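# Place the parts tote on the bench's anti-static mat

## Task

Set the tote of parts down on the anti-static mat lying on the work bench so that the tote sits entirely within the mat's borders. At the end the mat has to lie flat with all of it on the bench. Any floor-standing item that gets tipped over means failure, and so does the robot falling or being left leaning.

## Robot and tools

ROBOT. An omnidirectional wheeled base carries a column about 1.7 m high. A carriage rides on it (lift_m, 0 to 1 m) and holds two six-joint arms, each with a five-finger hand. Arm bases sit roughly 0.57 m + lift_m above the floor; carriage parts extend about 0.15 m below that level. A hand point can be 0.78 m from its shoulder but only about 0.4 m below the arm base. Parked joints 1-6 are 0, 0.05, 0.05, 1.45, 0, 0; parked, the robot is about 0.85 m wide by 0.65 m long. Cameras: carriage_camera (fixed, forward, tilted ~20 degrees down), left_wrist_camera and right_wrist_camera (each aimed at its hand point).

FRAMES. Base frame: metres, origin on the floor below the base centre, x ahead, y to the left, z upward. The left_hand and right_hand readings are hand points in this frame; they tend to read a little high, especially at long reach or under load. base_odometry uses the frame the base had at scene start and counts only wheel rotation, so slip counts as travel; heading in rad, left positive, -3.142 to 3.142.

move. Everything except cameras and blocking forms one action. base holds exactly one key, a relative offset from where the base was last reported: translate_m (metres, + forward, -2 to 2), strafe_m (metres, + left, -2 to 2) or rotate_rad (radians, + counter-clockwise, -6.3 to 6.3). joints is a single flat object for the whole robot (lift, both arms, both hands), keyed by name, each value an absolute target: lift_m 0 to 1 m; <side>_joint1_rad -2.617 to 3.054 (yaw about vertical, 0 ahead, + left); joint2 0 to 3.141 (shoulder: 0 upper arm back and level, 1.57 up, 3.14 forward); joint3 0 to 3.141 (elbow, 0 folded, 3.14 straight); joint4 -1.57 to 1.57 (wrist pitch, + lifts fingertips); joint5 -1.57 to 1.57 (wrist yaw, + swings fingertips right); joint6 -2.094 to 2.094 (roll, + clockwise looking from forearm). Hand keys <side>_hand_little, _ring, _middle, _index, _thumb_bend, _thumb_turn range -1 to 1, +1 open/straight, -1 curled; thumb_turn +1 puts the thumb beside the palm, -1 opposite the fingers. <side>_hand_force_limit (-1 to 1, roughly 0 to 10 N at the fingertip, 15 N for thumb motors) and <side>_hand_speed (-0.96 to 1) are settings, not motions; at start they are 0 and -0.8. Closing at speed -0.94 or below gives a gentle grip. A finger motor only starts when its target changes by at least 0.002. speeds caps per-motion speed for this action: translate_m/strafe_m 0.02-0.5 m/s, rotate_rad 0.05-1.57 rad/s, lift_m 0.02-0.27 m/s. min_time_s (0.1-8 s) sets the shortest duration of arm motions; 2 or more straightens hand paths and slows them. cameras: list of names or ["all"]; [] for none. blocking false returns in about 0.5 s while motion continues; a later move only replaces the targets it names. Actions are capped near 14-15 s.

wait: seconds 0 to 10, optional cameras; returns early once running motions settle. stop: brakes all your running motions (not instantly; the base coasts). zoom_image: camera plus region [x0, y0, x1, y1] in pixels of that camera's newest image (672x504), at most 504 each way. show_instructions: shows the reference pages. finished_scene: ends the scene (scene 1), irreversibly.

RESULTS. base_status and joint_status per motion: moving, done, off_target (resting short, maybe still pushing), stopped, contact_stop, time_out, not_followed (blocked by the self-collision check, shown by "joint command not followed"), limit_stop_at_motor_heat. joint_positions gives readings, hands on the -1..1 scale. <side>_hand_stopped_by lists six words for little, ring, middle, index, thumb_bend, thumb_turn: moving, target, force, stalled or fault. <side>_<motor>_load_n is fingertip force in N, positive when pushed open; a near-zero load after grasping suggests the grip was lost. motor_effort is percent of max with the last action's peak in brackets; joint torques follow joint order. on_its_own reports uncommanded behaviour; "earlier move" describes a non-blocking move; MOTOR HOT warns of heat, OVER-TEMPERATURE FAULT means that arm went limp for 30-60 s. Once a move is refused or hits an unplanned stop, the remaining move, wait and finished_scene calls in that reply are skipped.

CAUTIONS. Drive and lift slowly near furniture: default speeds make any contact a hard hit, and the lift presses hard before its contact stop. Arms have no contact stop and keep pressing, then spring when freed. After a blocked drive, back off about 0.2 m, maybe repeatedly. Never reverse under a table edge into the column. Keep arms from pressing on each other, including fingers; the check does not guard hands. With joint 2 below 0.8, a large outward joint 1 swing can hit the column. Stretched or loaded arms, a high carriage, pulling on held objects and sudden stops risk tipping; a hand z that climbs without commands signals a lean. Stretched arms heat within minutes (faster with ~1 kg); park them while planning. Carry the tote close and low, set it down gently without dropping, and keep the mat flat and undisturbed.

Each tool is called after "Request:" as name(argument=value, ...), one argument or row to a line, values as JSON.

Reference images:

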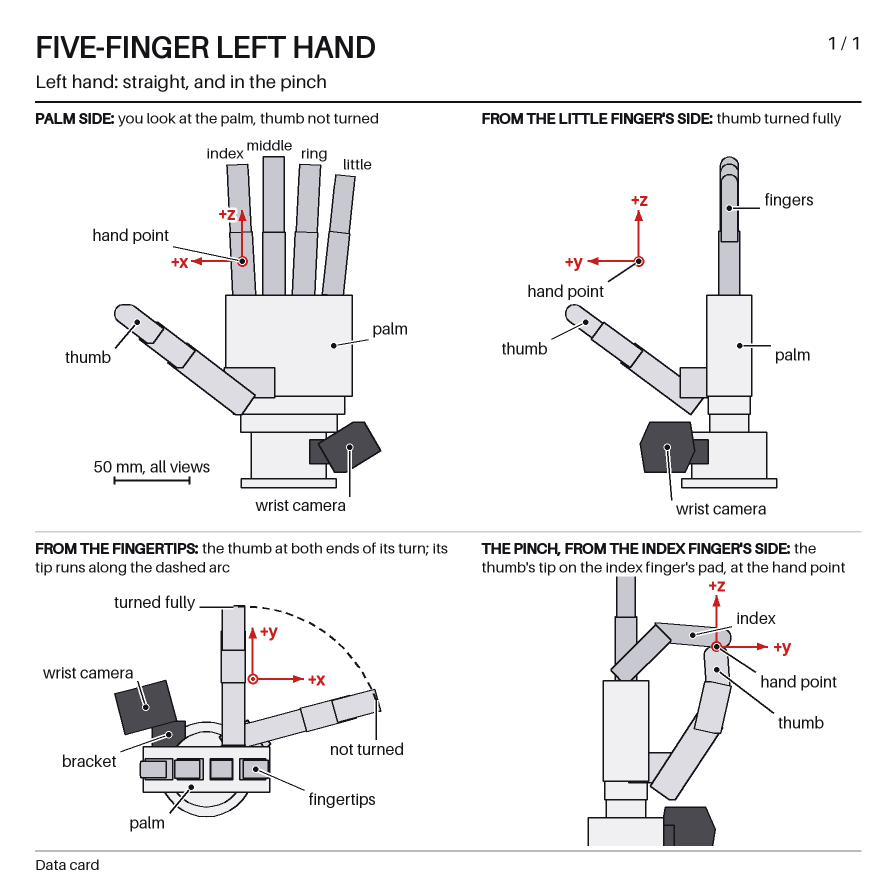

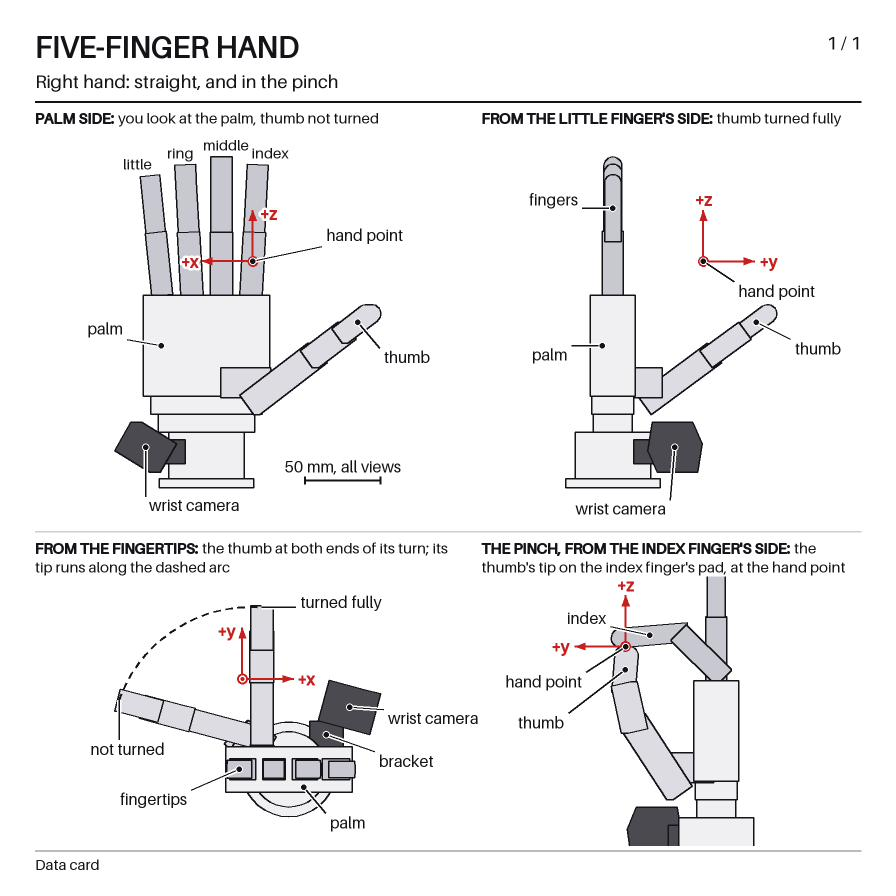

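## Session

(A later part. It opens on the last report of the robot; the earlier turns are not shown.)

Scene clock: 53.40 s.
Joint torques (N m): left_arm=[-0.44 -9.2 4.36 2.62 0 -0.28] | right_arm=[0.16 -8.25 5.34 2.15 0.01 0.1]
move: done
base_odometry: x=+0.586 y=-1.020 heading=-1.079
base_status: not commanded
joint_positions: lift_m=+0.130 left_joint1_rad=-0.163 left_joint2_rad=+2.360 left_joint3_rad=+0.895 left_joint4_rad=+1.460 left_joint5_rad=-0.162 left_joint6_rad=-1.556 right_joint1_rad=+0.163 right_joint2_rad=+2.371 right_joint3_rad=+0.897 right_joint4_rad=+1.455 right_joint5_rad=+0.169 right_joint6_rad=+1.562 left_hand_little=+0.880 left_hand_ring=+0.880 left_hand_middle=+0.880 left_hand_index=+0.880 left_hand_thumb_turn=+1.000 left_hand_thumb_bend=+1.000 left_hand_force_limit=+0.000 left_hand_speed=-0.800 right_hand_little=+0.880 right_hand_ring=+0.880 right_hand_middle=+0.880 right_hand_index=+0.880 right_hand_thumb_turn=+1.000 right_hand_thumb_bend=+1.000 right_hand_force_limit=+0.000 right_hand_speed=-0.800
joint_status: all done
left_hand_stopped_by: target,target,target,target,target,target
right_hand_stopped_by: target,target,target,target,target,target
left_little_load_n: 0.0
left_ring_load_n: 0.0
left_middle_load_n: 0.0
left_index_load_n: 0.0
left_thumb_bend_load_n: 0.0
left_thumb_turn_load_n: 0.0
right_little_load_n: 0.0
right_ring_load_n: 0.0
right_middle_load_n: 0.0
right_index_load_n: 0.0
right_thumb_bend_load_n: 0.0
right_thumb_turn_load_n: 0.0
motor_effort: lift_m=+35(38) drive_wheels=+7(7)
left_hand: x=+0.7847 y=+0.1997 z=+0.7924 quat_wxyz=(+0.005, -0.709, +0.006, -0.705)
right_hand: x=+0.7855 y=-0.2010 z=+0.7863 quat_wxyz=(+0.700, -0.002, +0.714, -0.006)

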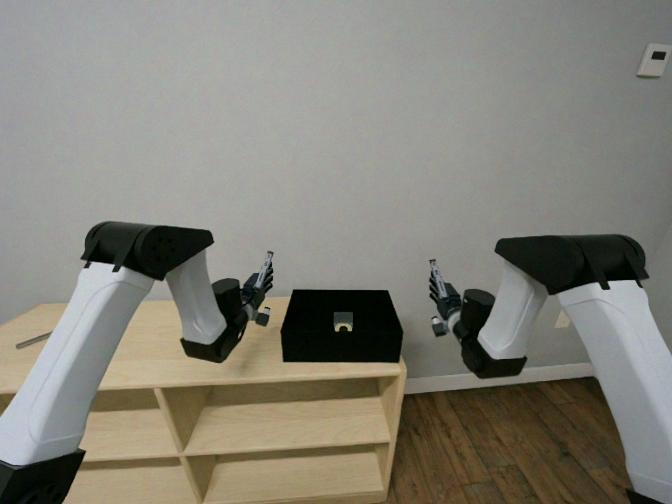

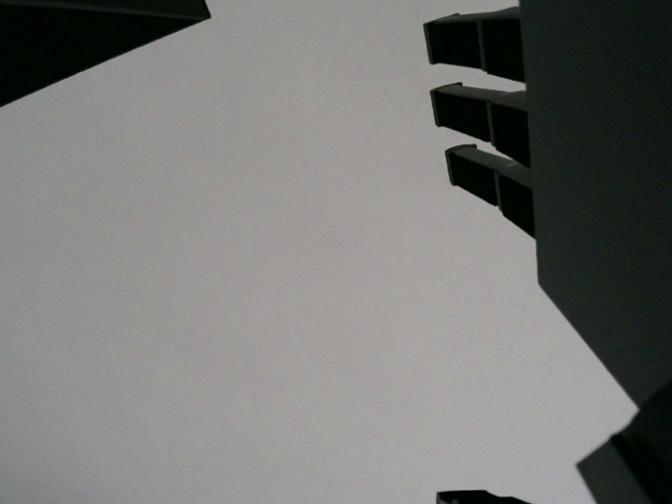

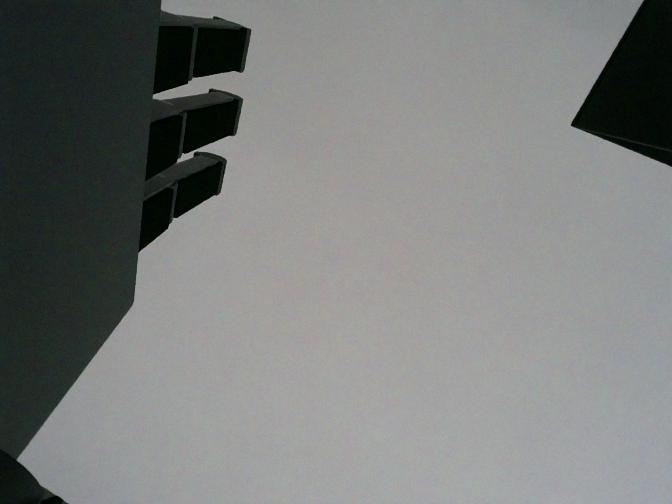

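Request:
move(
  base={"rotate_rad": 0.0535},
  speeds={"rotate_rad": 0.3},
)

Request:
move(
  base={"translate_m": -0.025},
  speeds={"translate_m": 0.1},
)

Request:
move(
  base={"strafe_m": -0.017},
  speeds={"strafe_m": 0.1},
  joints={"lift_m": 0.08},
  cameras=["all"],
)

Request:
zoom_image(
  camera="carriage_camera",
  region=[230, 220, 470, 400],
)

Scene clock: 56.47 s.
Joint torques (N m): left_arm=[-0.55 -9.14 4.25 2.58 0.02 -0.28] | right_arm=[-0.09 -8.25 5.37 2.15 0.03 0.1]
move: done
base_odometry: x=+0.586 y=-1.020 heading=-1.026
base_status: done
joint_positions: lift_m=+0.130 left_joint1_rad=-0.162 left_joint2_rad=+2.360 left_joint3_rad=+0.896 left_joint4_rad=+1.464 left_joint5_rad=-0.164 left_joint6_rad=-1.556 right_joint1_rad=+0.167 right_joint2_rad=+2.371 right_joint3_rad=+0.897 right_joint4_rad=+1.455 right_joint5_rad=+0.167 right_joint6_rad=+1.562 left_hand_little=+0.880 left_hand_ring=+0.880 left_hand_middle=+0.880 left_hand_index=+0.880 left_hand_thumb_turn=+1.000 left_hand_thumb_bend=+1.000 left_hand_force_limit=+0.000 left_hand_speed=-0.800 right_hand_little=+0.880 right_hand_ring=+0.880 right_hand_middle=+0.880 right_hand_index=+0.880 right_hand_thumb_turn=+1.000 right_hand_thumb_bend=+1.000 right_hand_force_limit=+0.000 right_hand_speed=-0.800
joint_status: not commanded
left_hand_stopped_by: target,target,target,target,target,target
right_hand_stopped_by: target,target,target,target,target,target
left_little_load_n: 0.0
left_ring_load_n: 0.0
left_middle_load_n: 0.5
left_index_load_n: 0.0
left_thumb_bend_load_n: 0.0
left_thumb_turn_load_n: 0.0
right_little_load_n: 0.0
right_ring_load_n: 0.0
right_middle_load_n: 0.0
right_index_load_n: 0.0
right_thumb_bend_load_n: 0.0
right_thumb_turn_load_n: 0.0
motor_effort: lift_m=+35(36) drive_wheels=-16(18)
left_hand: x=+0.7851 y=+0.2007 z=+0.7939 quat_wxyz=(+0.006, -0.707, +0.005, -0.707)
right_hand: x=+0.7849 y=-0.1984 z=+0.7865 quat_wxyz=(+0.701, -0.004, +0.714, -0.004)
pictures: none

Scene clock: 57.47 s.
Joint torques (N m): left_arm=[-0.55 -9.01 4.29 2.52 0.02 -0.27] | right_arm=[-0.01 -8.25 5.33 2.11 0.03 0.1]
move: done
base_odometry: x=+0.573 y=-0.999 heading=-1.026
base_status: done
joint_positions: lift_m=+0.130 left_joint1_rad=-0.162 left_joint2_rad=+2.360 left_joint3_rad=+0.896 left_joint4_rad=+1.465 left_joint5_rad=-0.164 left_joint6_rad=-1.556 right_joint1_rad=+0.167 right_joint2_rad=+2.371 right_joint3_rad=+0.897 right_joint4_rad=+1.458 right_joint5_rad=+0.166 right_joint6_rad=+1.562 left_hand_little=+0.880 left_hand_ring=+0.880 left_hand_middle=+0.880 left_hand_index=+0.880 left_hand_thumb_turn=+1.000 left_hand_thumb_bend=+1.000 left_hand_force_limit=+0.000 left_hand_speed=-0.800 right_hand_little=+0.880 right_hand_ring=+0.880 right_hand_middle=+0.880 right_hand_index=+0.880 right_hand_thumb_turn=+1.000 right_hand_thumb_bend=+1.000 right_hand_force_limit=+0.000 right_hand_speed=-0.800
joint_status: not commanded
left_hand_stopped_by: target,target,target,target,target,target
right_hand_stopped_by: target,target,target,target,target,target
left_little_load_n: 0.0
left_ring_load_n: 0.0
left_middle_load_n: 0.0
left_index_load_n: 0.0
left_thumb_bend_load_n: 0.0
left_thumb_turn_load_n: 0.0
right_little_load_n: 0.0
right_ring_load_n: 0.0
right_middle_load_n: 0.0
right_index_load_n: 0.0
right_thumb_bend_load_n: 0.0
right_thumb_turn_load_n: 0.0
motor_effort: lift_m=+36(36) drive_wheels=+11(18)
left_hand: x=+0.7852 y=+0.2007 z=+0.7943 quat_wxyz=(+0.006, -0.707, +0.004, -0.707)
right_hand: x=+0.7848 y=-0.1986 z=+0.7872 quat_wxyz=(+0.701, -0.004, +0.713, -0.004)
pictures: none

Scene clock: 58.30 s.
Joint torques (N m): left_arm=[-0.39 -9.26 4.16 2.65 0.03 -0.28] | right_arm=[0.28 -8.4 5.14 2.14 0.05 0.11]
move: done
base_odometry: x=+0.559 y=-1.007 heading=-1.025
base_status: done
joint_positions: lift_m=+0.080 left_joint1_rad=-0.164 left_joint2_rad=+2.363 left_joint3_rad=+0.898 left_joint4_rad=+1.460 left_joint5_rad=-0.165 left_joint6_rad=-1.556 right_joint1_rad=+0.164 right_joint2_rad=+2.373 right_joint3_rad=+0.899 right_joint4_rad=+1.453 right_joint5_rad=+0.166 right_joint6_rad=+1.562 left_hand_little=+0.880 left_hand_ring=+0.880 left_hand_middle=+0.880 left_hand_index=+0.880 left_hand_thumb_turn=+1.000 left_hand_thumb_bend=+1.000 left_hand_force_limit=+0.000 left_hand_speed=-0.800 right_hand_little=+0.880 right_hand_ring=+0.880 right_hand_middle=+0.880 right_hand_index=+0.880 right_hand_thumb_turn=+1.000 right_hand_thumb_bend=+1.000 right_hand_force_limit=+0.000 right_hand_speed=-0.800
joint_status: all done
left_hand_stopped_by: target,target,target,target,target,target
right_hand_stopped_by: target,target,target,target,target,target
left_little_load_n: 0.0
left_ring_load_n: 0.0
left_middle_load_n: 0.0
left_index_load_n: 0.0
left_thumb_bend_load_n: 0.0
left_thumb_turn_load_n: 0.0
right_little_load_n: 0.0
right_ring_load_n: 0.0
right_middle_load_n: 0.0
right_index_load_n: 0.5
right_thumb_bend_load_n: 0.0
right_thumb_turn_load_n: 0.0
motor_effort: lift_m=+35(38) drive_wheels=+14(17)
left_hand: x=+0.7854 y=+0.1998 z=+0.7420 quat_wxyz=(+0.006, -0.709, +0.005, -0.705)
right_hand: x=+0.7855 y=-0.1997 z=+0.7356 quat_wxyz=(+0.700, -0.004, +0.714, -0.005)
pictures: carriage_camera, left_wrist_camera, right_wrist_camera

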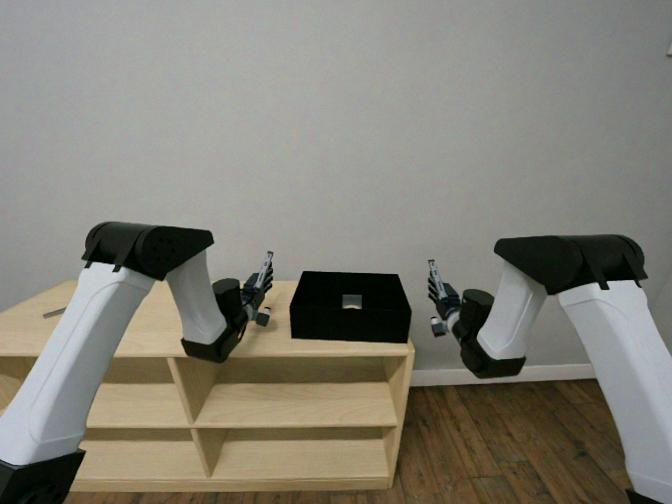

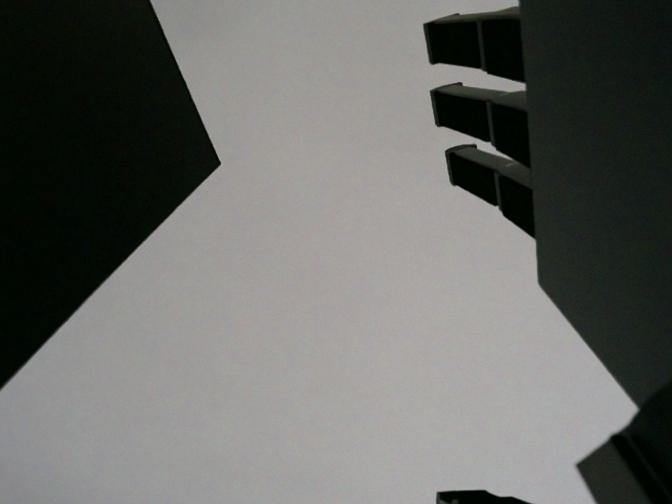

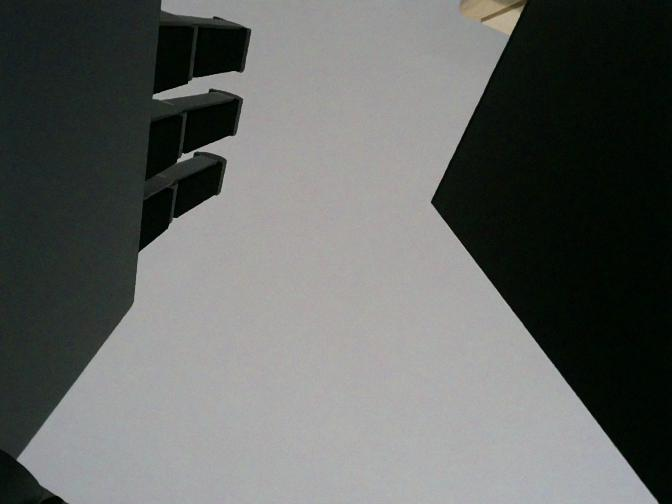

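Scaled by 2.100 from the camera's image (finer frame: 960x720).

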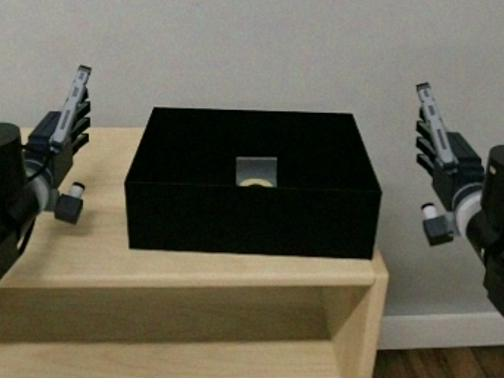

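Request:
move(
  joints={"lift_m": 0.06, "left_joint1_rad": -0.375, "left_joint2_rad": 2.397, "left_joint3_rad": 0.985, "left_joint4_rad": 1.425, "left_joint5_rad": -0.375, "right_joint1_rad": 0.375, "right_joint2_rad": 2.397, "right_joint3_rad": 0.985, "right_joint4_rad": 1.425, "right_joint5_rad": 0.375},
  min_time_s=2.5,
  cameras=["all"],
)

Request:
zoom_image(
  camera="carriage_camera",
  region=[230, 220, 470, 400],
)

Scene clock: 62.13 s.
Joint torques (N m): left_arm=[-5.12 -8.18 5.59 2.27 0.5 -0.28] | right_arm=[3.81 -7.42 6.86 1.83 -0.37 0.1]
move: off_target
base_odometry: x=+0.559 y=-1.007 heading=-1.025
base_status: not commanded
joint_positions: lift_m=+0.060 left_joint1_rad=-0.326 left_joint2_rad=+2.375 left_joint3_rad=+0.955 left_joint4_rad=+1.438 left_joint5_rad=-0.416 left_joint6_rad=-1.556 right_joint1_rad=+0.331 right_joint2_rad=+2.385 right_joint3_rad=+0.958 right_joint4_rad=+1.434 right_joint5_rad=+0.419 right_joint6_rad=+1.562 left_hand_little=+0.880 left_hand_ring=+0.880 left_hand_middle=+0.880 left_hand_index=+0.880 left_hand_thumb_turn=+1.000 left_hand_thumb_bend=+1.000 left_hand_force_limit=+0.000 left_hand_speed=-0.800 right_hand_little=+0.880 right_hand_ring=+0.880 right_hand_middle=+0.880 right_hand_index=+0.880 right_hand_thumb_turn=+1.000 right_hand_thumb_bend=+1.000 right_hand_force_limit=+0.000 right_hand_speed=-0.800
joint_status: left_joint1_rad off_target (ended at -0.326, target -0.375); left_joint5_rad off_target (ended at -0.416, target -0.375); right_joint1_rad off_target (ended at +0.331, target +0.375); right_joint5_rad off_target (ended at +0.419, target +0.375); the others done
left_hand_stopped_by: target,target,target,target,target,target
right_hand_stopped_by: target,target,target,target,target,target
left_little_load_n: 0.0
left_ring_load_n: 0.0
left_middle_load_n: 0.0
left_index_load_n: 0.0
left_thumb_bend_load_n: 0.0
left_thumb_turn_load_n: 0.0
right_little_load_n: 0.0
right_ring_load_n: 0.0
right_middle_load_n: 0.0
right_index_load_n: 0.0
right_thumb_bend_load_n: -0.5
right_thumb_turn_load_n: 0.0
motor_effort: lift_m=+36(38) drive_wheels=+14(14)
left_hand: x=+0.7871 y=+0.1556 z=+0.7303 quat_wxyz=(+0.035, -0.701, -0.029, -0.712)
right_hand: x=+0.7870 y=-0.1534 z=+0.7253 quat_wxyz=(+0.709, +0.029, +0.704, -0.033)
pictures: carriage_camera, left_wrist_camera, right_wrist_camera

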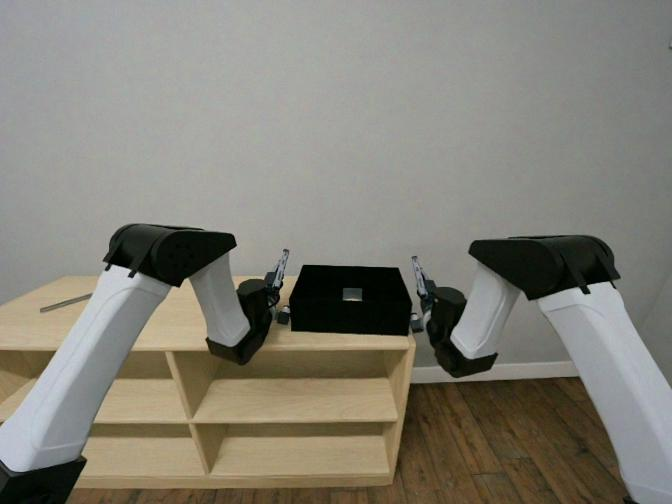

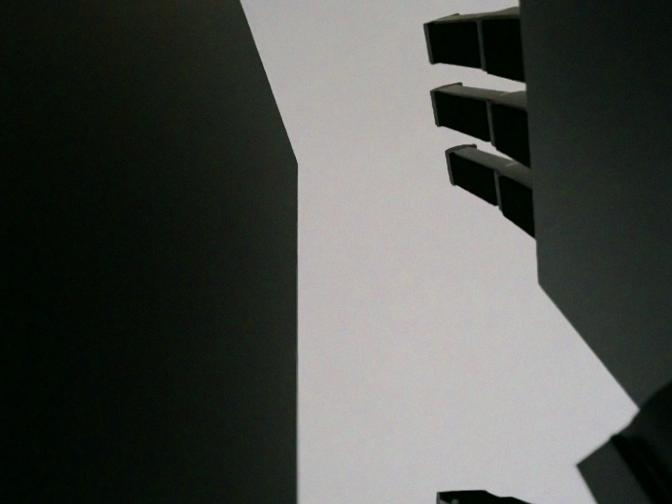

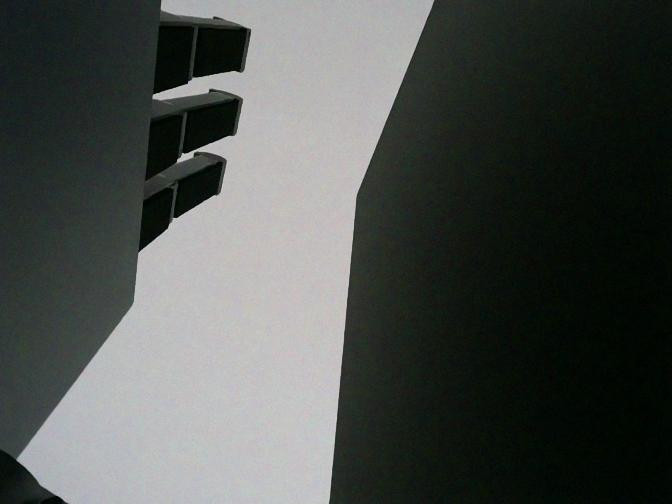

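Scaled by 2.100 from the camera's image (finer frame: 960x720).

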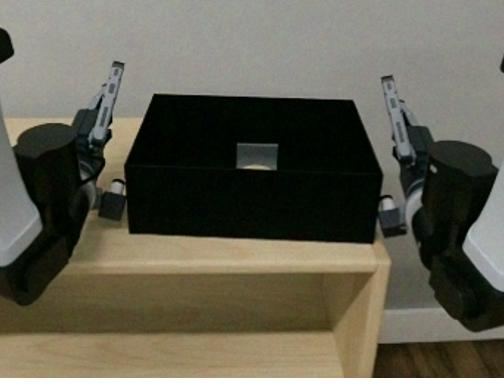

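Request:
zoom_image(
  camera="carriage_camera",
  region=[265, 240, 315, 350],
)

Request:
zoom_image(
  camera="carriage_camera",
  region=[395, 240, 445, 350],
)

Scaled by 4.582 from the camera's image (finer frame: 960x720).

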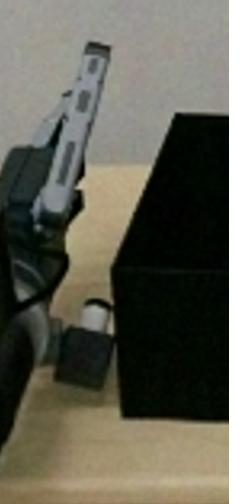

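Scaled by 4.582 from the camera's image (finer frame: 960x720).

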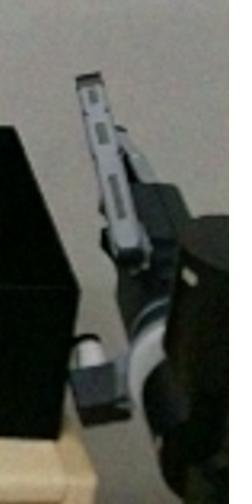

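Request:
move(
  joints={"left_joint1_rad": -0.165, "left_joint2_rad": 2.37, "left_joint3_rad": 0.91, "left_joint4_rad": 1.47, "left_joint5_rad": -0.165, "right_joint1_rad": 0.165, "right_joint2_rad": 2.37, "right_joint3_rad": 0.91, "right_joint4_rad": 1.47, "right_joint5_rad": 0.165},
  min_time_s=1.5,
)

Request:
move(
  base={"translate_m": -0.04},
  speeds={"translate_m": 0.1},
  cameras=["carriage_camera"],
)

Request:
zoom_image(
  camera="carriage_camera",
  region=[230, 220, 470, 400],
)

Scene clock: 65.13 s.
Joint torques (N m): left_arm=[0.49 -10.69 2.45 2.63 0.13 -0.28] | right_arm=[-0.39 -9.44 3.49 2.22 -0.03 0.1]
move: done
base_odometry: x=+0.559 y=-1.007 heading=-1.025
base_status: not commanded
joint_positions: lift_m=+0.060 left_joint1_rad=-0.172 left_joint2_rad=+2.375 left_joint3_rad=+0.921 left_joint4_rad=+1.456 left_joint5_rad=-0.175 left_joint6_rad=-1.556 right_joint1_rad=+0.170 right_joint2_rad=+2.385 right_joint3_rad=+0.916 right_joint4_rad=+1.448 right_joint5_rad=+0.174 right_joint6_rad=+1.562 left_hand_little=+0.880 left_hand_ring=+0.880 left_hand_middle=+0.880 left_hand_index=+0.880 left_hand_thumb_turn=+1.000 left_hand_thumb_bend=+1.000 left_hand_force_limit=+0.000 left_hand_speed=-0.800 right_hand_little=+0.880 right_hand_ring=+0.880 right_hand_middle=+0.880 right_hand_index=+0.880 right_hand_thumb_turn=+1.000 right_hand_thumb_bend=+1.000 right_hand_force_limit=+0.000 right_hand_speed=-0.800
joint_status: all done
left_hand_stopped_by: target,target,target,target,target,target
right_hand_stopped_by: target,target,target,target,target,target
left_little_load_n: 0.0
left_ring_load_n: 0.0
left_middle_load_n: 0.0
left_index_load_n: 0.0
left_thumb_bend_load_n: 0.0
left_thumb_turn_load_n: 0.0
right_little_load_n: 0.0
right_ring_load_n: 0.0
right_middle_load_n: 0.0
right_index_load_n: 0.0
right_thumb_bend_load_n: 0.0
right_thumb_turn_load_n: 0.0
motor_effort: lift_m=+35(36) drive_wheels=+13(14)
left_hand: x=+0.7895 y=+0.1961 z=+0.7225 quat_wxyz=(+0.006, -0.707, +0.004, -0.708)
right_hand: x=+0.7887 y=-0.1974 z=+0.7139 quat_wxyz=(+0.700, -0.003, +0.714, -0.005)
pictures: none

Scene clock: 66.23 s.
Joint torques (N m): left_arm=[0.38 -10.74 2.55 2.58 0.12 -0.28] | right_arm=[-0.21 -9.31 3.58 2.09 -0.02 0.1]
move: done
base_odometry: x=+0.538 y=-0.973 heading=-1.026
base_status: done
joint_positions: lift_m=+0.060 left_joint1_rad=-0.171 left_joint2_rad=+2.375 left_joint3_rad=+0.920 left_joint4_rad=+1.463 left_joint5_rad=-0.174 left_joint6_rad=-1.556 right_joint1_rad=+0.169 right_joint2_rad=+2.385 right_joint3_rad=+0.916 right_joint4_rad=+1.454 right_joint5_rad=+0.172 right_joint6_rad=+1.562 left_hand_little=+0.880 left_hand_ring=+0.880 left_hand_middle=+0.880 left_hand_index=+0.880 left_hand_thumb_turn=+1.000 left_hand_thumb_bend=+1.000 left_hand_force_limit=+0.000 left_hand_speed=-0.800 right_hand_little=+0.880 right_hand_ring=+0.880 right_hand_middle=+0.880 right_hand_index=+0.880 right_hand_thumb_turn=+1.000 right_hand_thumb_bend=+1.000 right_hand_force_limit=+0.000 right_hand_speed=-0.800
joint_status: not commanded
left_hand_stopped_by: target,target,target,target,target,target
right_hand_stopped_by: target,target,target,target,target,target
left_little_load_n: 0.0
left_ring_load_n: 0.0
left_middle_load_n: 0.0
left_index_load_n: 0.0
left_thumb_bend_load_n: 0.0
left_thumb_turn_load_n: 0.0
right_little_load_n: 0.0
right_ring_load_n: 0.0
right_middle_load_n: 0.0
right_index_load_n: 0.0
right_thumb_bend_load_n: 0.0
right_thumb_turn_load_n: 0.0
motor_effort: lift_m=+35(36) drive_wheels=-3(14)
left_hand: x=+0.7891 y=+0.1965 z=+0.7243 quat_wxyz=(+0.006, -0.704, +0.004, -0.710)
right_hand: x=+0.7885 y=-0.1977 z=+0.7154 quat_wxyz=(+0.702, -0.003, +0.712, -0.005)

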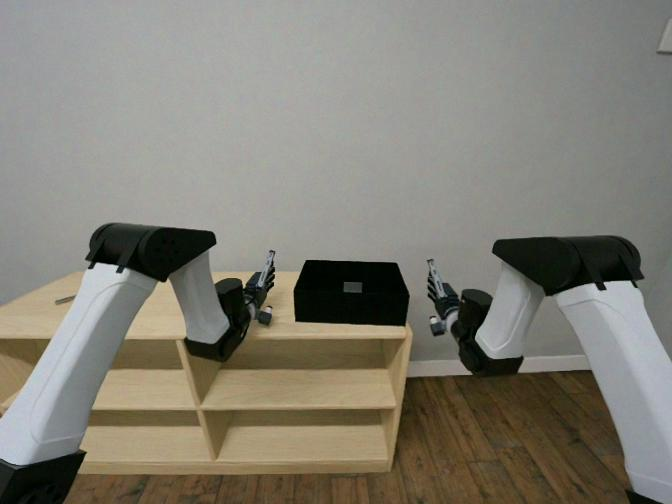

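Scaled by 2.100 from the camera's image (finer frame: 960x720).

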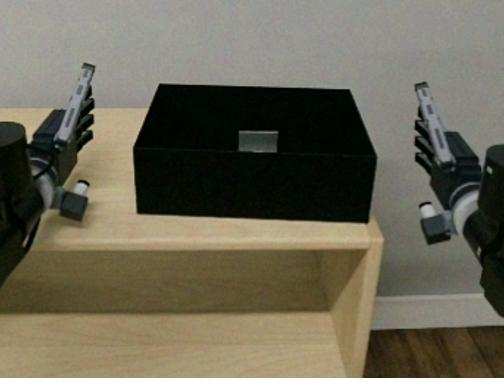

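Request:
move(
  joints={"left_joint1_rad": -0.375, "left_joint2_rad": 2.397, "left_joint3_rad": 0.985, "left_joint4_rad": 1.425, "left_joint5_rad": -0.375, "right_joint1_rad": 0.375, "right_joint2_rad": 2.397, "right_joint3_rad": 0.985, "right_joint4_rad": 1.425, "right_joint5_rad": 0.375},
  min_time_s=2.5,
  cameras=["all"],
)

Request:
zoom_image(
  camera="carriage_camera",
  region=[250, 220, 450, 360],
)

Scene clock: 69.57 s.
Joint torques (N m): left_arm=[-1.05 -8.21 5.07 2.39 -0.08 -0.28] | right_arm=[0.66 -7.5 6.24 1.9 0.11 0.09]
move: done
base_odometry: x=+0.538 y=-0.973 heading=-1.026
base_status: not commanded
joint_positions: lift_m=+0.060 left_joint1_rad=-0.367 left_joint2_rad=+2.375 left_joint3_rad=+0.963 left_joint4_rad=+1.429 left_joint5_rad=-0.365 left_joint6_rad=-1.556 right_joint1_rad=+0.368 right_joint2_rad=+2.385 right_joint3_rad=+0.965 right_joint4_rad=+1.429 right_joint5_rad=+0.370 right_joint6_rad=+1.563 left_hand_little=+0.880 left_hand_ring=+0.880 left_hand_middle=+0.880 left_hand_index=+0.880 left_hand_thumb_turn=+1.000 left_hand_thumb_bend=+1.000 left_hand_force_limit=+0.000 left_hand_speed=-0.800 right_hand_little=+0.880 right_hand_ring=+0.880 right_hand_middle=+0.880 right_hand_index=+0.880 right_hand_thumb_turn=+1.000 right_hand_thumb_bend=+1.000 right_hand_force_limit=+0.000 right_hand_speed=-0.800
joint_status: all done
left_hand_stopped_by: target,target,target,target,target,target
right_hand_stopped_by: target,target,target,target,target,target
left_little_load_n: 0.0
left_ring_load_n: 0.0
left_middle_load_n: 0.0
left_index_load_n: 0.0
left_thumb_bend_load_n: 0.0
left_thumb_turn_load_n: 0.0
right_little_load_n: 0.0
right_ring_load_n: 0.0
right_middle_load_n: 0.0
right_index_load_n: 0.0
right_thumb_bend_load_n: 0.0
right_thumb_turn_load_n: 0.0
motor_effort: lift_m=+35(36) drive_wheels=+4(4)
left_hand: x=+0.7786 y=+0.1219 z=+0.7308 quat_wxyz=(+0.002, -0.701, +0.004, -0.713)
right_hand: x=+0.7792 y=-0.1227 z=+0.7265 quat_wxyz=(+0.710, -0.001, +0.704, -0.002)
pictures: carriage_camera, left_wrist_camera, right_wrist_camera

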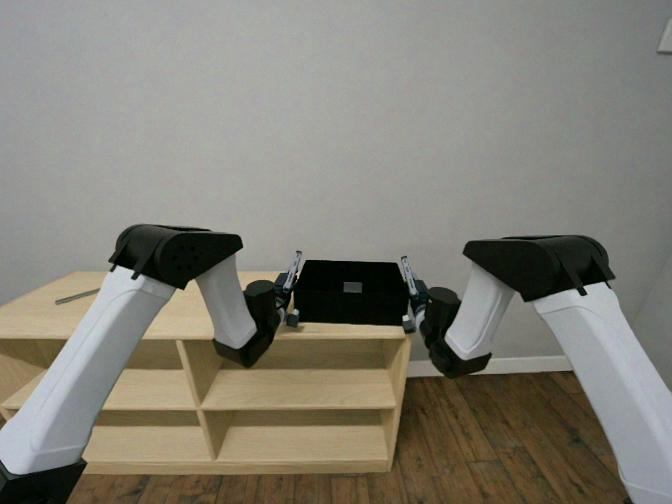

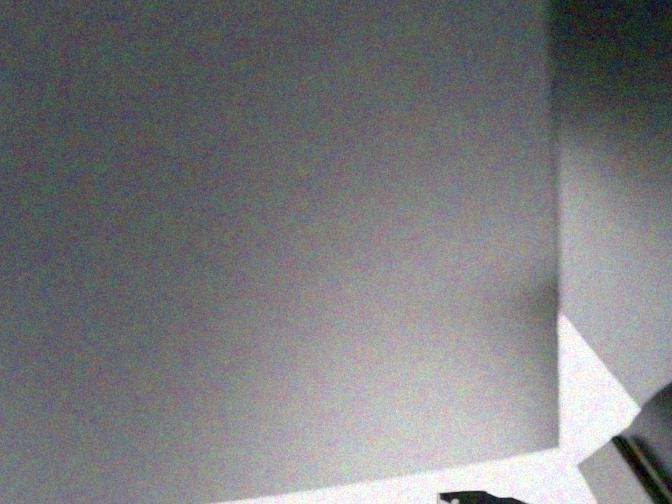

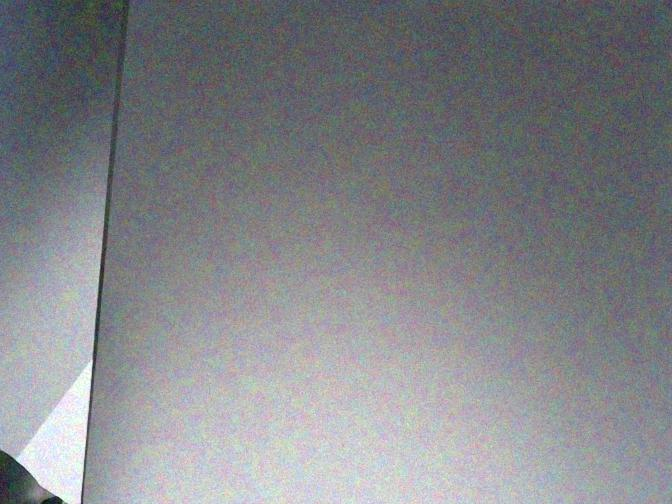

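Scaled by 2.520 from the camera's image (finer frame: 960x720).

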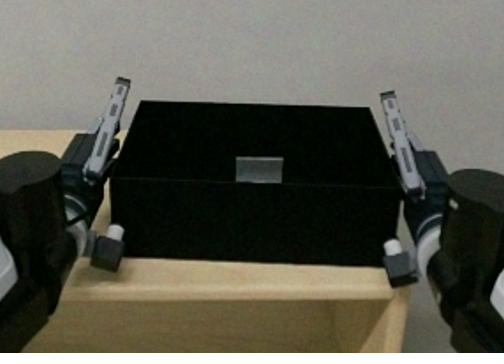

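Request:
move(
  joints={"lift_m": 0.05, "left_joint1_rad": -0.46, "left_joint2_rad": 2.41, "left_joint3_rad": 1.01, "left_joint4_rad": 1.4, "left_joint5_rad": -0.38, "right_joint1_rad": 0.46, "right_joint2_rad": 2.41, "right_joint3_rad": 1.01, "right_joint4_rad": 1.4, "right_joint5_rad": 0.38},
  min_time_s=2,
  cameras=["all"],
)

Request:
zoom_image(
  camera="carriage_camera",
  region=[250, 220, 450, 360],
)

Scene clock: 73.07 s.
Joint torques (N m): left_arm=[-6.17 -8.43 5.74 2.29 0.98 0] | right_arm=[4.77 -7.53 7.02 1.72 -0.8 -0.17]
move: off_target
base_odometry: x=+0.538 y=-0.973 heading=-1.026
base_status: not commanded
joint_positions: lift_m=+0.050 left_joint1_rad=-0.400 left_joint2_rad=+2.389 left_joint3_rad=+0.979 left_joint4_rad=+1.410 left_joint5_rad=-0.468 left_joint6_rad=-1.578 right_joint1_rad=+0.404 right_joint2_rad=+2.398 right_joint3_rad=+0.982 right_joint4_rad=+1.418 right_joint5_rad=+0.471 right_joint6_rad=+1.587 left_hand_little=+0.880 left_hand_ring=+0.880 left_hand_middle=+0.880 left_hand_index=+0.880 left_hand_thumb_turn=+1.000 left_hand_thumb_bend=+1.000 left_hand_force_limit=+0.000 left_hand_speed=-0.800 right_hand_little=+0.880 right_hand_ring=+0.880 right_hand_middle=+0.880 right_hand_index=+0.880 right_hand_thumb_turn=+1.000 right_hand_thumb_bend=+1.000 right_hand_force_limit=+0.000 right_hand_speed=-0.800
joint_status: left_joint1_rad off_target (ended at -0.400, target -0.460); left_joint5_rad off_target (ended at -0.468, target -0.380); right_joint1_rad off_target (ended at +0.404, target +0.460); right_joint5_rad off_target (ended at +0.471, target +0.380); the others done
left_hand_stopped_by: target,target,target,target,target,target
right_hand_stopped_by: target,target,target,target,target,target
left_little_load_n: 0.0
left_ring_load_n: 0.0
left_middle_load_n: 0.0
left_index_load_n: 0.0
left_thumb_bend_load_n: 0.0
left_thumb_turn_load_n: 0.0
right_little_load_n: 0.0
right_ring_load_n: 0.0
right_middle_load_n: 0.0
right_index_load_n: 0.0
right_thumb_bend_load_n: 0.0
right_thumb_turn_load_n: 0.0
motor_effort: lift_m=+36(37) drive_wheels=+4(5)
left_hand: x=+0.7810 y=+0.1234 z=+0.7147 quat_wxyz=(+0.022, -0.707, -0.027, -0.707)
right_hand: x=+0.7806 y=-0.1222 z=+0.7139 quat_wxyz=(+0.708, +0.030, +0.706, -0.018)
pictures: carriage_camera, left_wrist_camera, right_wrist_camera

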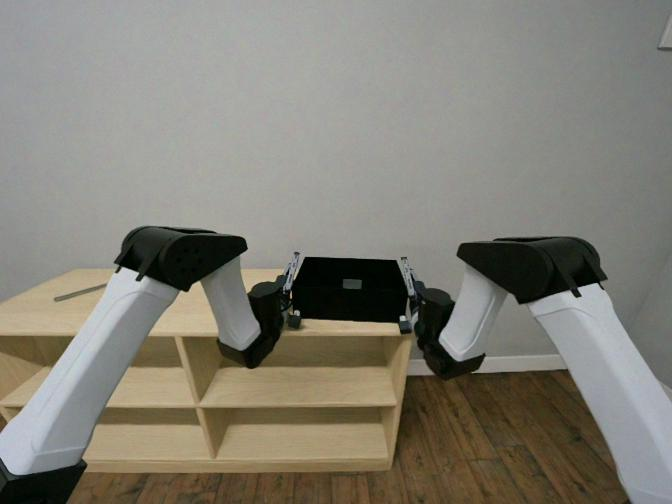

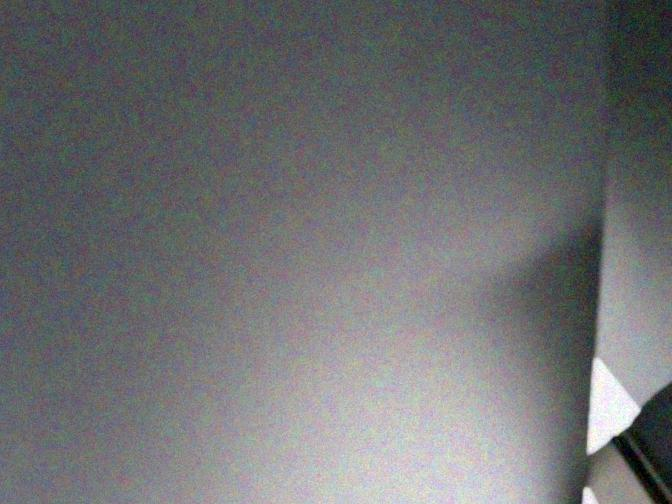

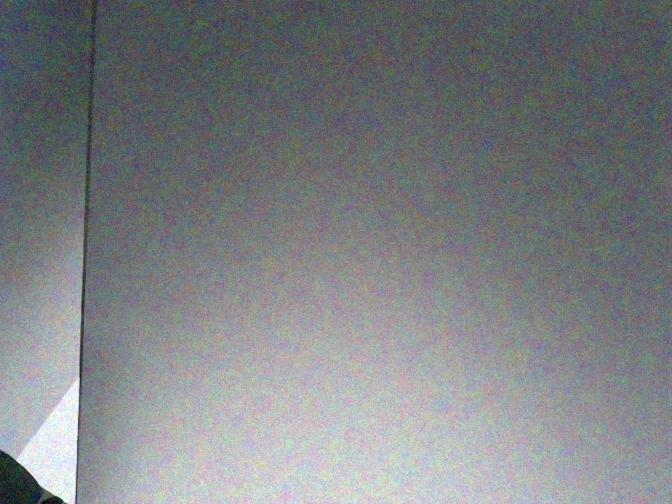

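Scaled by 2.520 from the camera's image (finer frame: 960x720).

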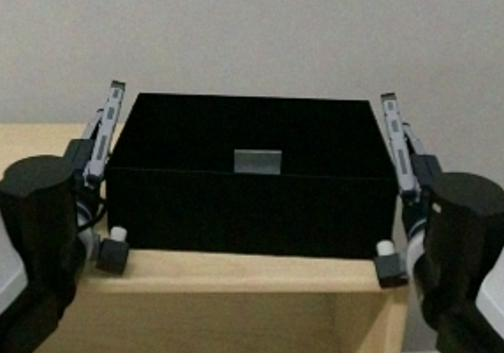

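Request:
move(
  joints={"lift_m": 0.066, "left_joint1_rad": -0.35, "left_joint5_rad": -0.25, "right_joint1_rad": 0.35, "right_joint5_rad": 0.25},
  min_time_s=1,
)

Request:
move(
  joints={"left_joint1_rad": -0.46, "left_joint5_rad": -0.3, "right_joint1_rad": 0.46, "right_joint5_rad": 0.3},
  min_time_s=2,
  cameras=["all"],
)

Request:
zoom_image(
  camera="carriage_camera",
  region=[250, 220, 450, 360],
)

Scene clock: 76.40 s.
Joint torques (N m): left_arm=[-0.21 -9.61 5.72 2.72 0.35 0] | right_arm=[0.32 -8.53 6.54 2.15 -0.19 -0.11]
move: off_target
base_odometry: x=+0.538 y=-0.973 heading=-1.026
base_status: not commanded
joint_positions: lift_m=+0.066 left_joint1_rad=-0.350 left_joint2_rad=+2.401 left_joint3_rad=+0.979 left_joint4_rad=+1.379 left_joint5_rad=-0.280 left_joint6_rad=-1.579 right_joint1_rad=+0.348 right_joint2_rad=+2.410 right_joint3_rad=+0.987 right_joint4_rad=+1.383 right_joint5_rad=+0.277 right_joint6_rad=+1.581 left_hand_little=+0.880 left_hand_ring=+0.880 left_hand_middle=+0.880 left_hand_index=+0.880 left_hand_thumb_turn=+1.000 left_hand_thumb_bend=+1.000 left_hand_force_limit=+0.000 left_hand_speed=-0.800 right_hand_little=+0.880 right_hand_ring=+0.880 right_hand_middle=+0.880 right_hand_index=+0.880 right_hand_thumb_turn=+1.000 right_hand_thumb_bend=+1.000 right_hand_force_limit=+0.000 right_hand_speed=-0.800
joint_status: left_joint5_rad off_target (ended at -0.280, target -0.250); the others done
left_hand_stopped_by: target,target,target,target,target,target
right_hand_stopped_by: target,target,target,target,target,target
left_little_load_n: 0.0
left_ring_load_n: 0.0
left_middle_load_n: 0.0
left_index_load_n: 0.0
left_thumb_bend_load_n: 0.0
left_thumb_turn_load_n: 0.0
right_little_load_n: 0.0
right_ring_load_n: 0.0
right_middle_load_n: 0.0
right_index_load_n: 0.0
right_thumb_bend_load_n: 0.0
right_thumb_turn_load_n: 0.0
motor_effort: lift_m=+34(41) drive_wheels=+4(5)
left_hand: x=+0.7803 y=+0.1146 z=+0.7156 quat_wxyz=(-0.023, -0.721, +0.026, -0.692)
right_hand: x=+0.7817 y=-0.1147 z=+0.7151 quat_wxyz=(+0.693, -0.025, +0.720, +0.024)
pictures: none

Scene clock: 78.70 s.
Joint torques (N m): left_arm=[-7.69 -9.57 5.72 2.68 1.25 0.02] | right_arm=[5.79 -8.5 6.53 2.11 -1.02 -0.16]
move: off_target
base_odometry: x=+0.538 y=-0.973 heading=-1.026
base_status: not commanded
joint_positions: lift_m=+0.066 left_joint1_rad=-0.385 left_joint2_rad=+2.401 left_joint3_rad=+0.979 left_joint4_rad=+1.379 left_joint5_rad=-0.414 left_joint6_rad=-1.580 right_joint1_rad=+0.391 right_joint2_rad=+2.410 right_joint3_rad=+0.987 right_joint4_rad=+1.383 right_joint5_rad=+0.412 right_joint6_rad=+1.587 left_hand_little=+0.880 left_hand_ring=+0.880 left_hand_middle=+0.880 left_hand_index=+0.880 left_hand_thumb_turn=+1.000 left_hand_thumb_bend=+1.000 left_hand_force_limit=+0.000 left_hand_speed=-0.800 right_hand_little=+0.880 right_hand_ring=+0.880 right_hand_middle=+0.880 right_hand_index=+0.880 right_hand_thumb_turn=+1.000 right_hand_thumb_bend=+1.000 right_hand_force_limit=+0.000 right_hand_speed=-0.800
joint_status: left_joint1_rad off_target (ended at -0.385, target -0.460); left_joint5_rad off_target (ended at -0.414, target -0.300); right_joint1_rad off_target (ended at +0.391, target +0.460); right_joint5_rad off_target (ended at +0.412, target +0.300)
left_hand_stopped_by: target,target,target,target,target,target
right_hand_stopped_by: target,target,target,target,target,target
left_little_load_n: 0.0
left_ring_load_n: 0.0
left_middle_load_n: 0.0
left_index_load_n: 0.0
left_thumb_bend_load_n: 0.0
left_thumb_turn_load_n: 0.0
right_little_load_n: 0.0
right_ring_load_n: 0.0
right_middle_load_n: 0.0
right_index_load_n: 0.0
right_thumb_bend_load_n: 0.0
right_thumb_turn_load_n: 0.0
motor_effort: lift_m=+34(35) drive_wheels=+4(5)
left_hand: x=+0.7816 y=+0.1209 z=+0.7158 quat_wxyz=(+0.013, -0.721, -0.008, -0.693)
right_hand: x=+0.7817 y=-0.1170 z=+0.7155 quat_wxyz=(+0.694, +0.008, +0.720, -0.008)
pictures: carriage_camera, left_wrist_camera, right_wrist_camera

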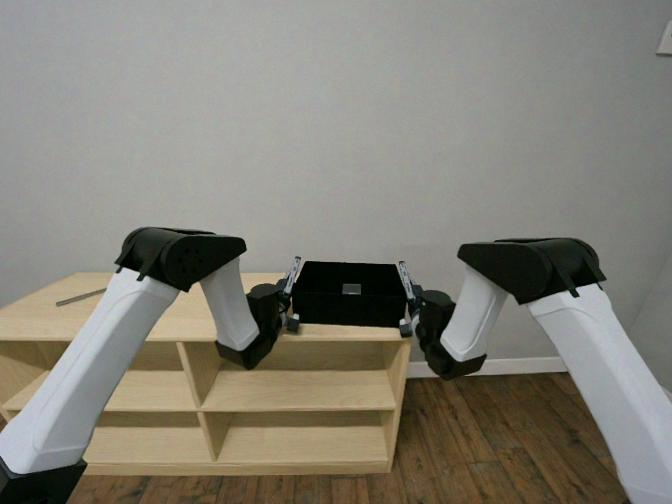

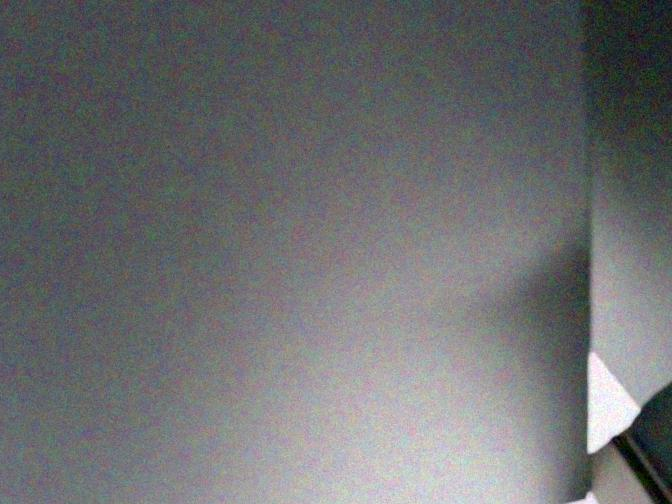

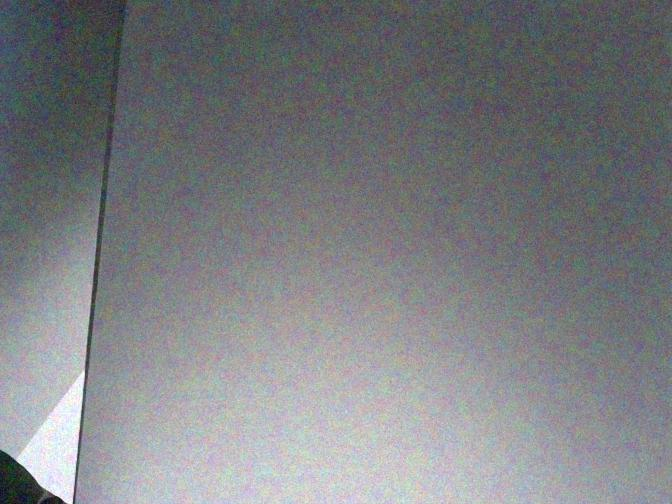

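Scaled by 2.520 from the camera's image (finer frame: 960x720).

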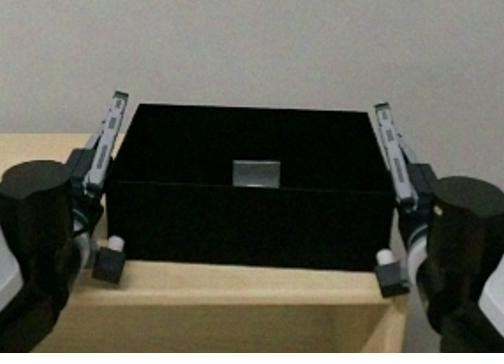

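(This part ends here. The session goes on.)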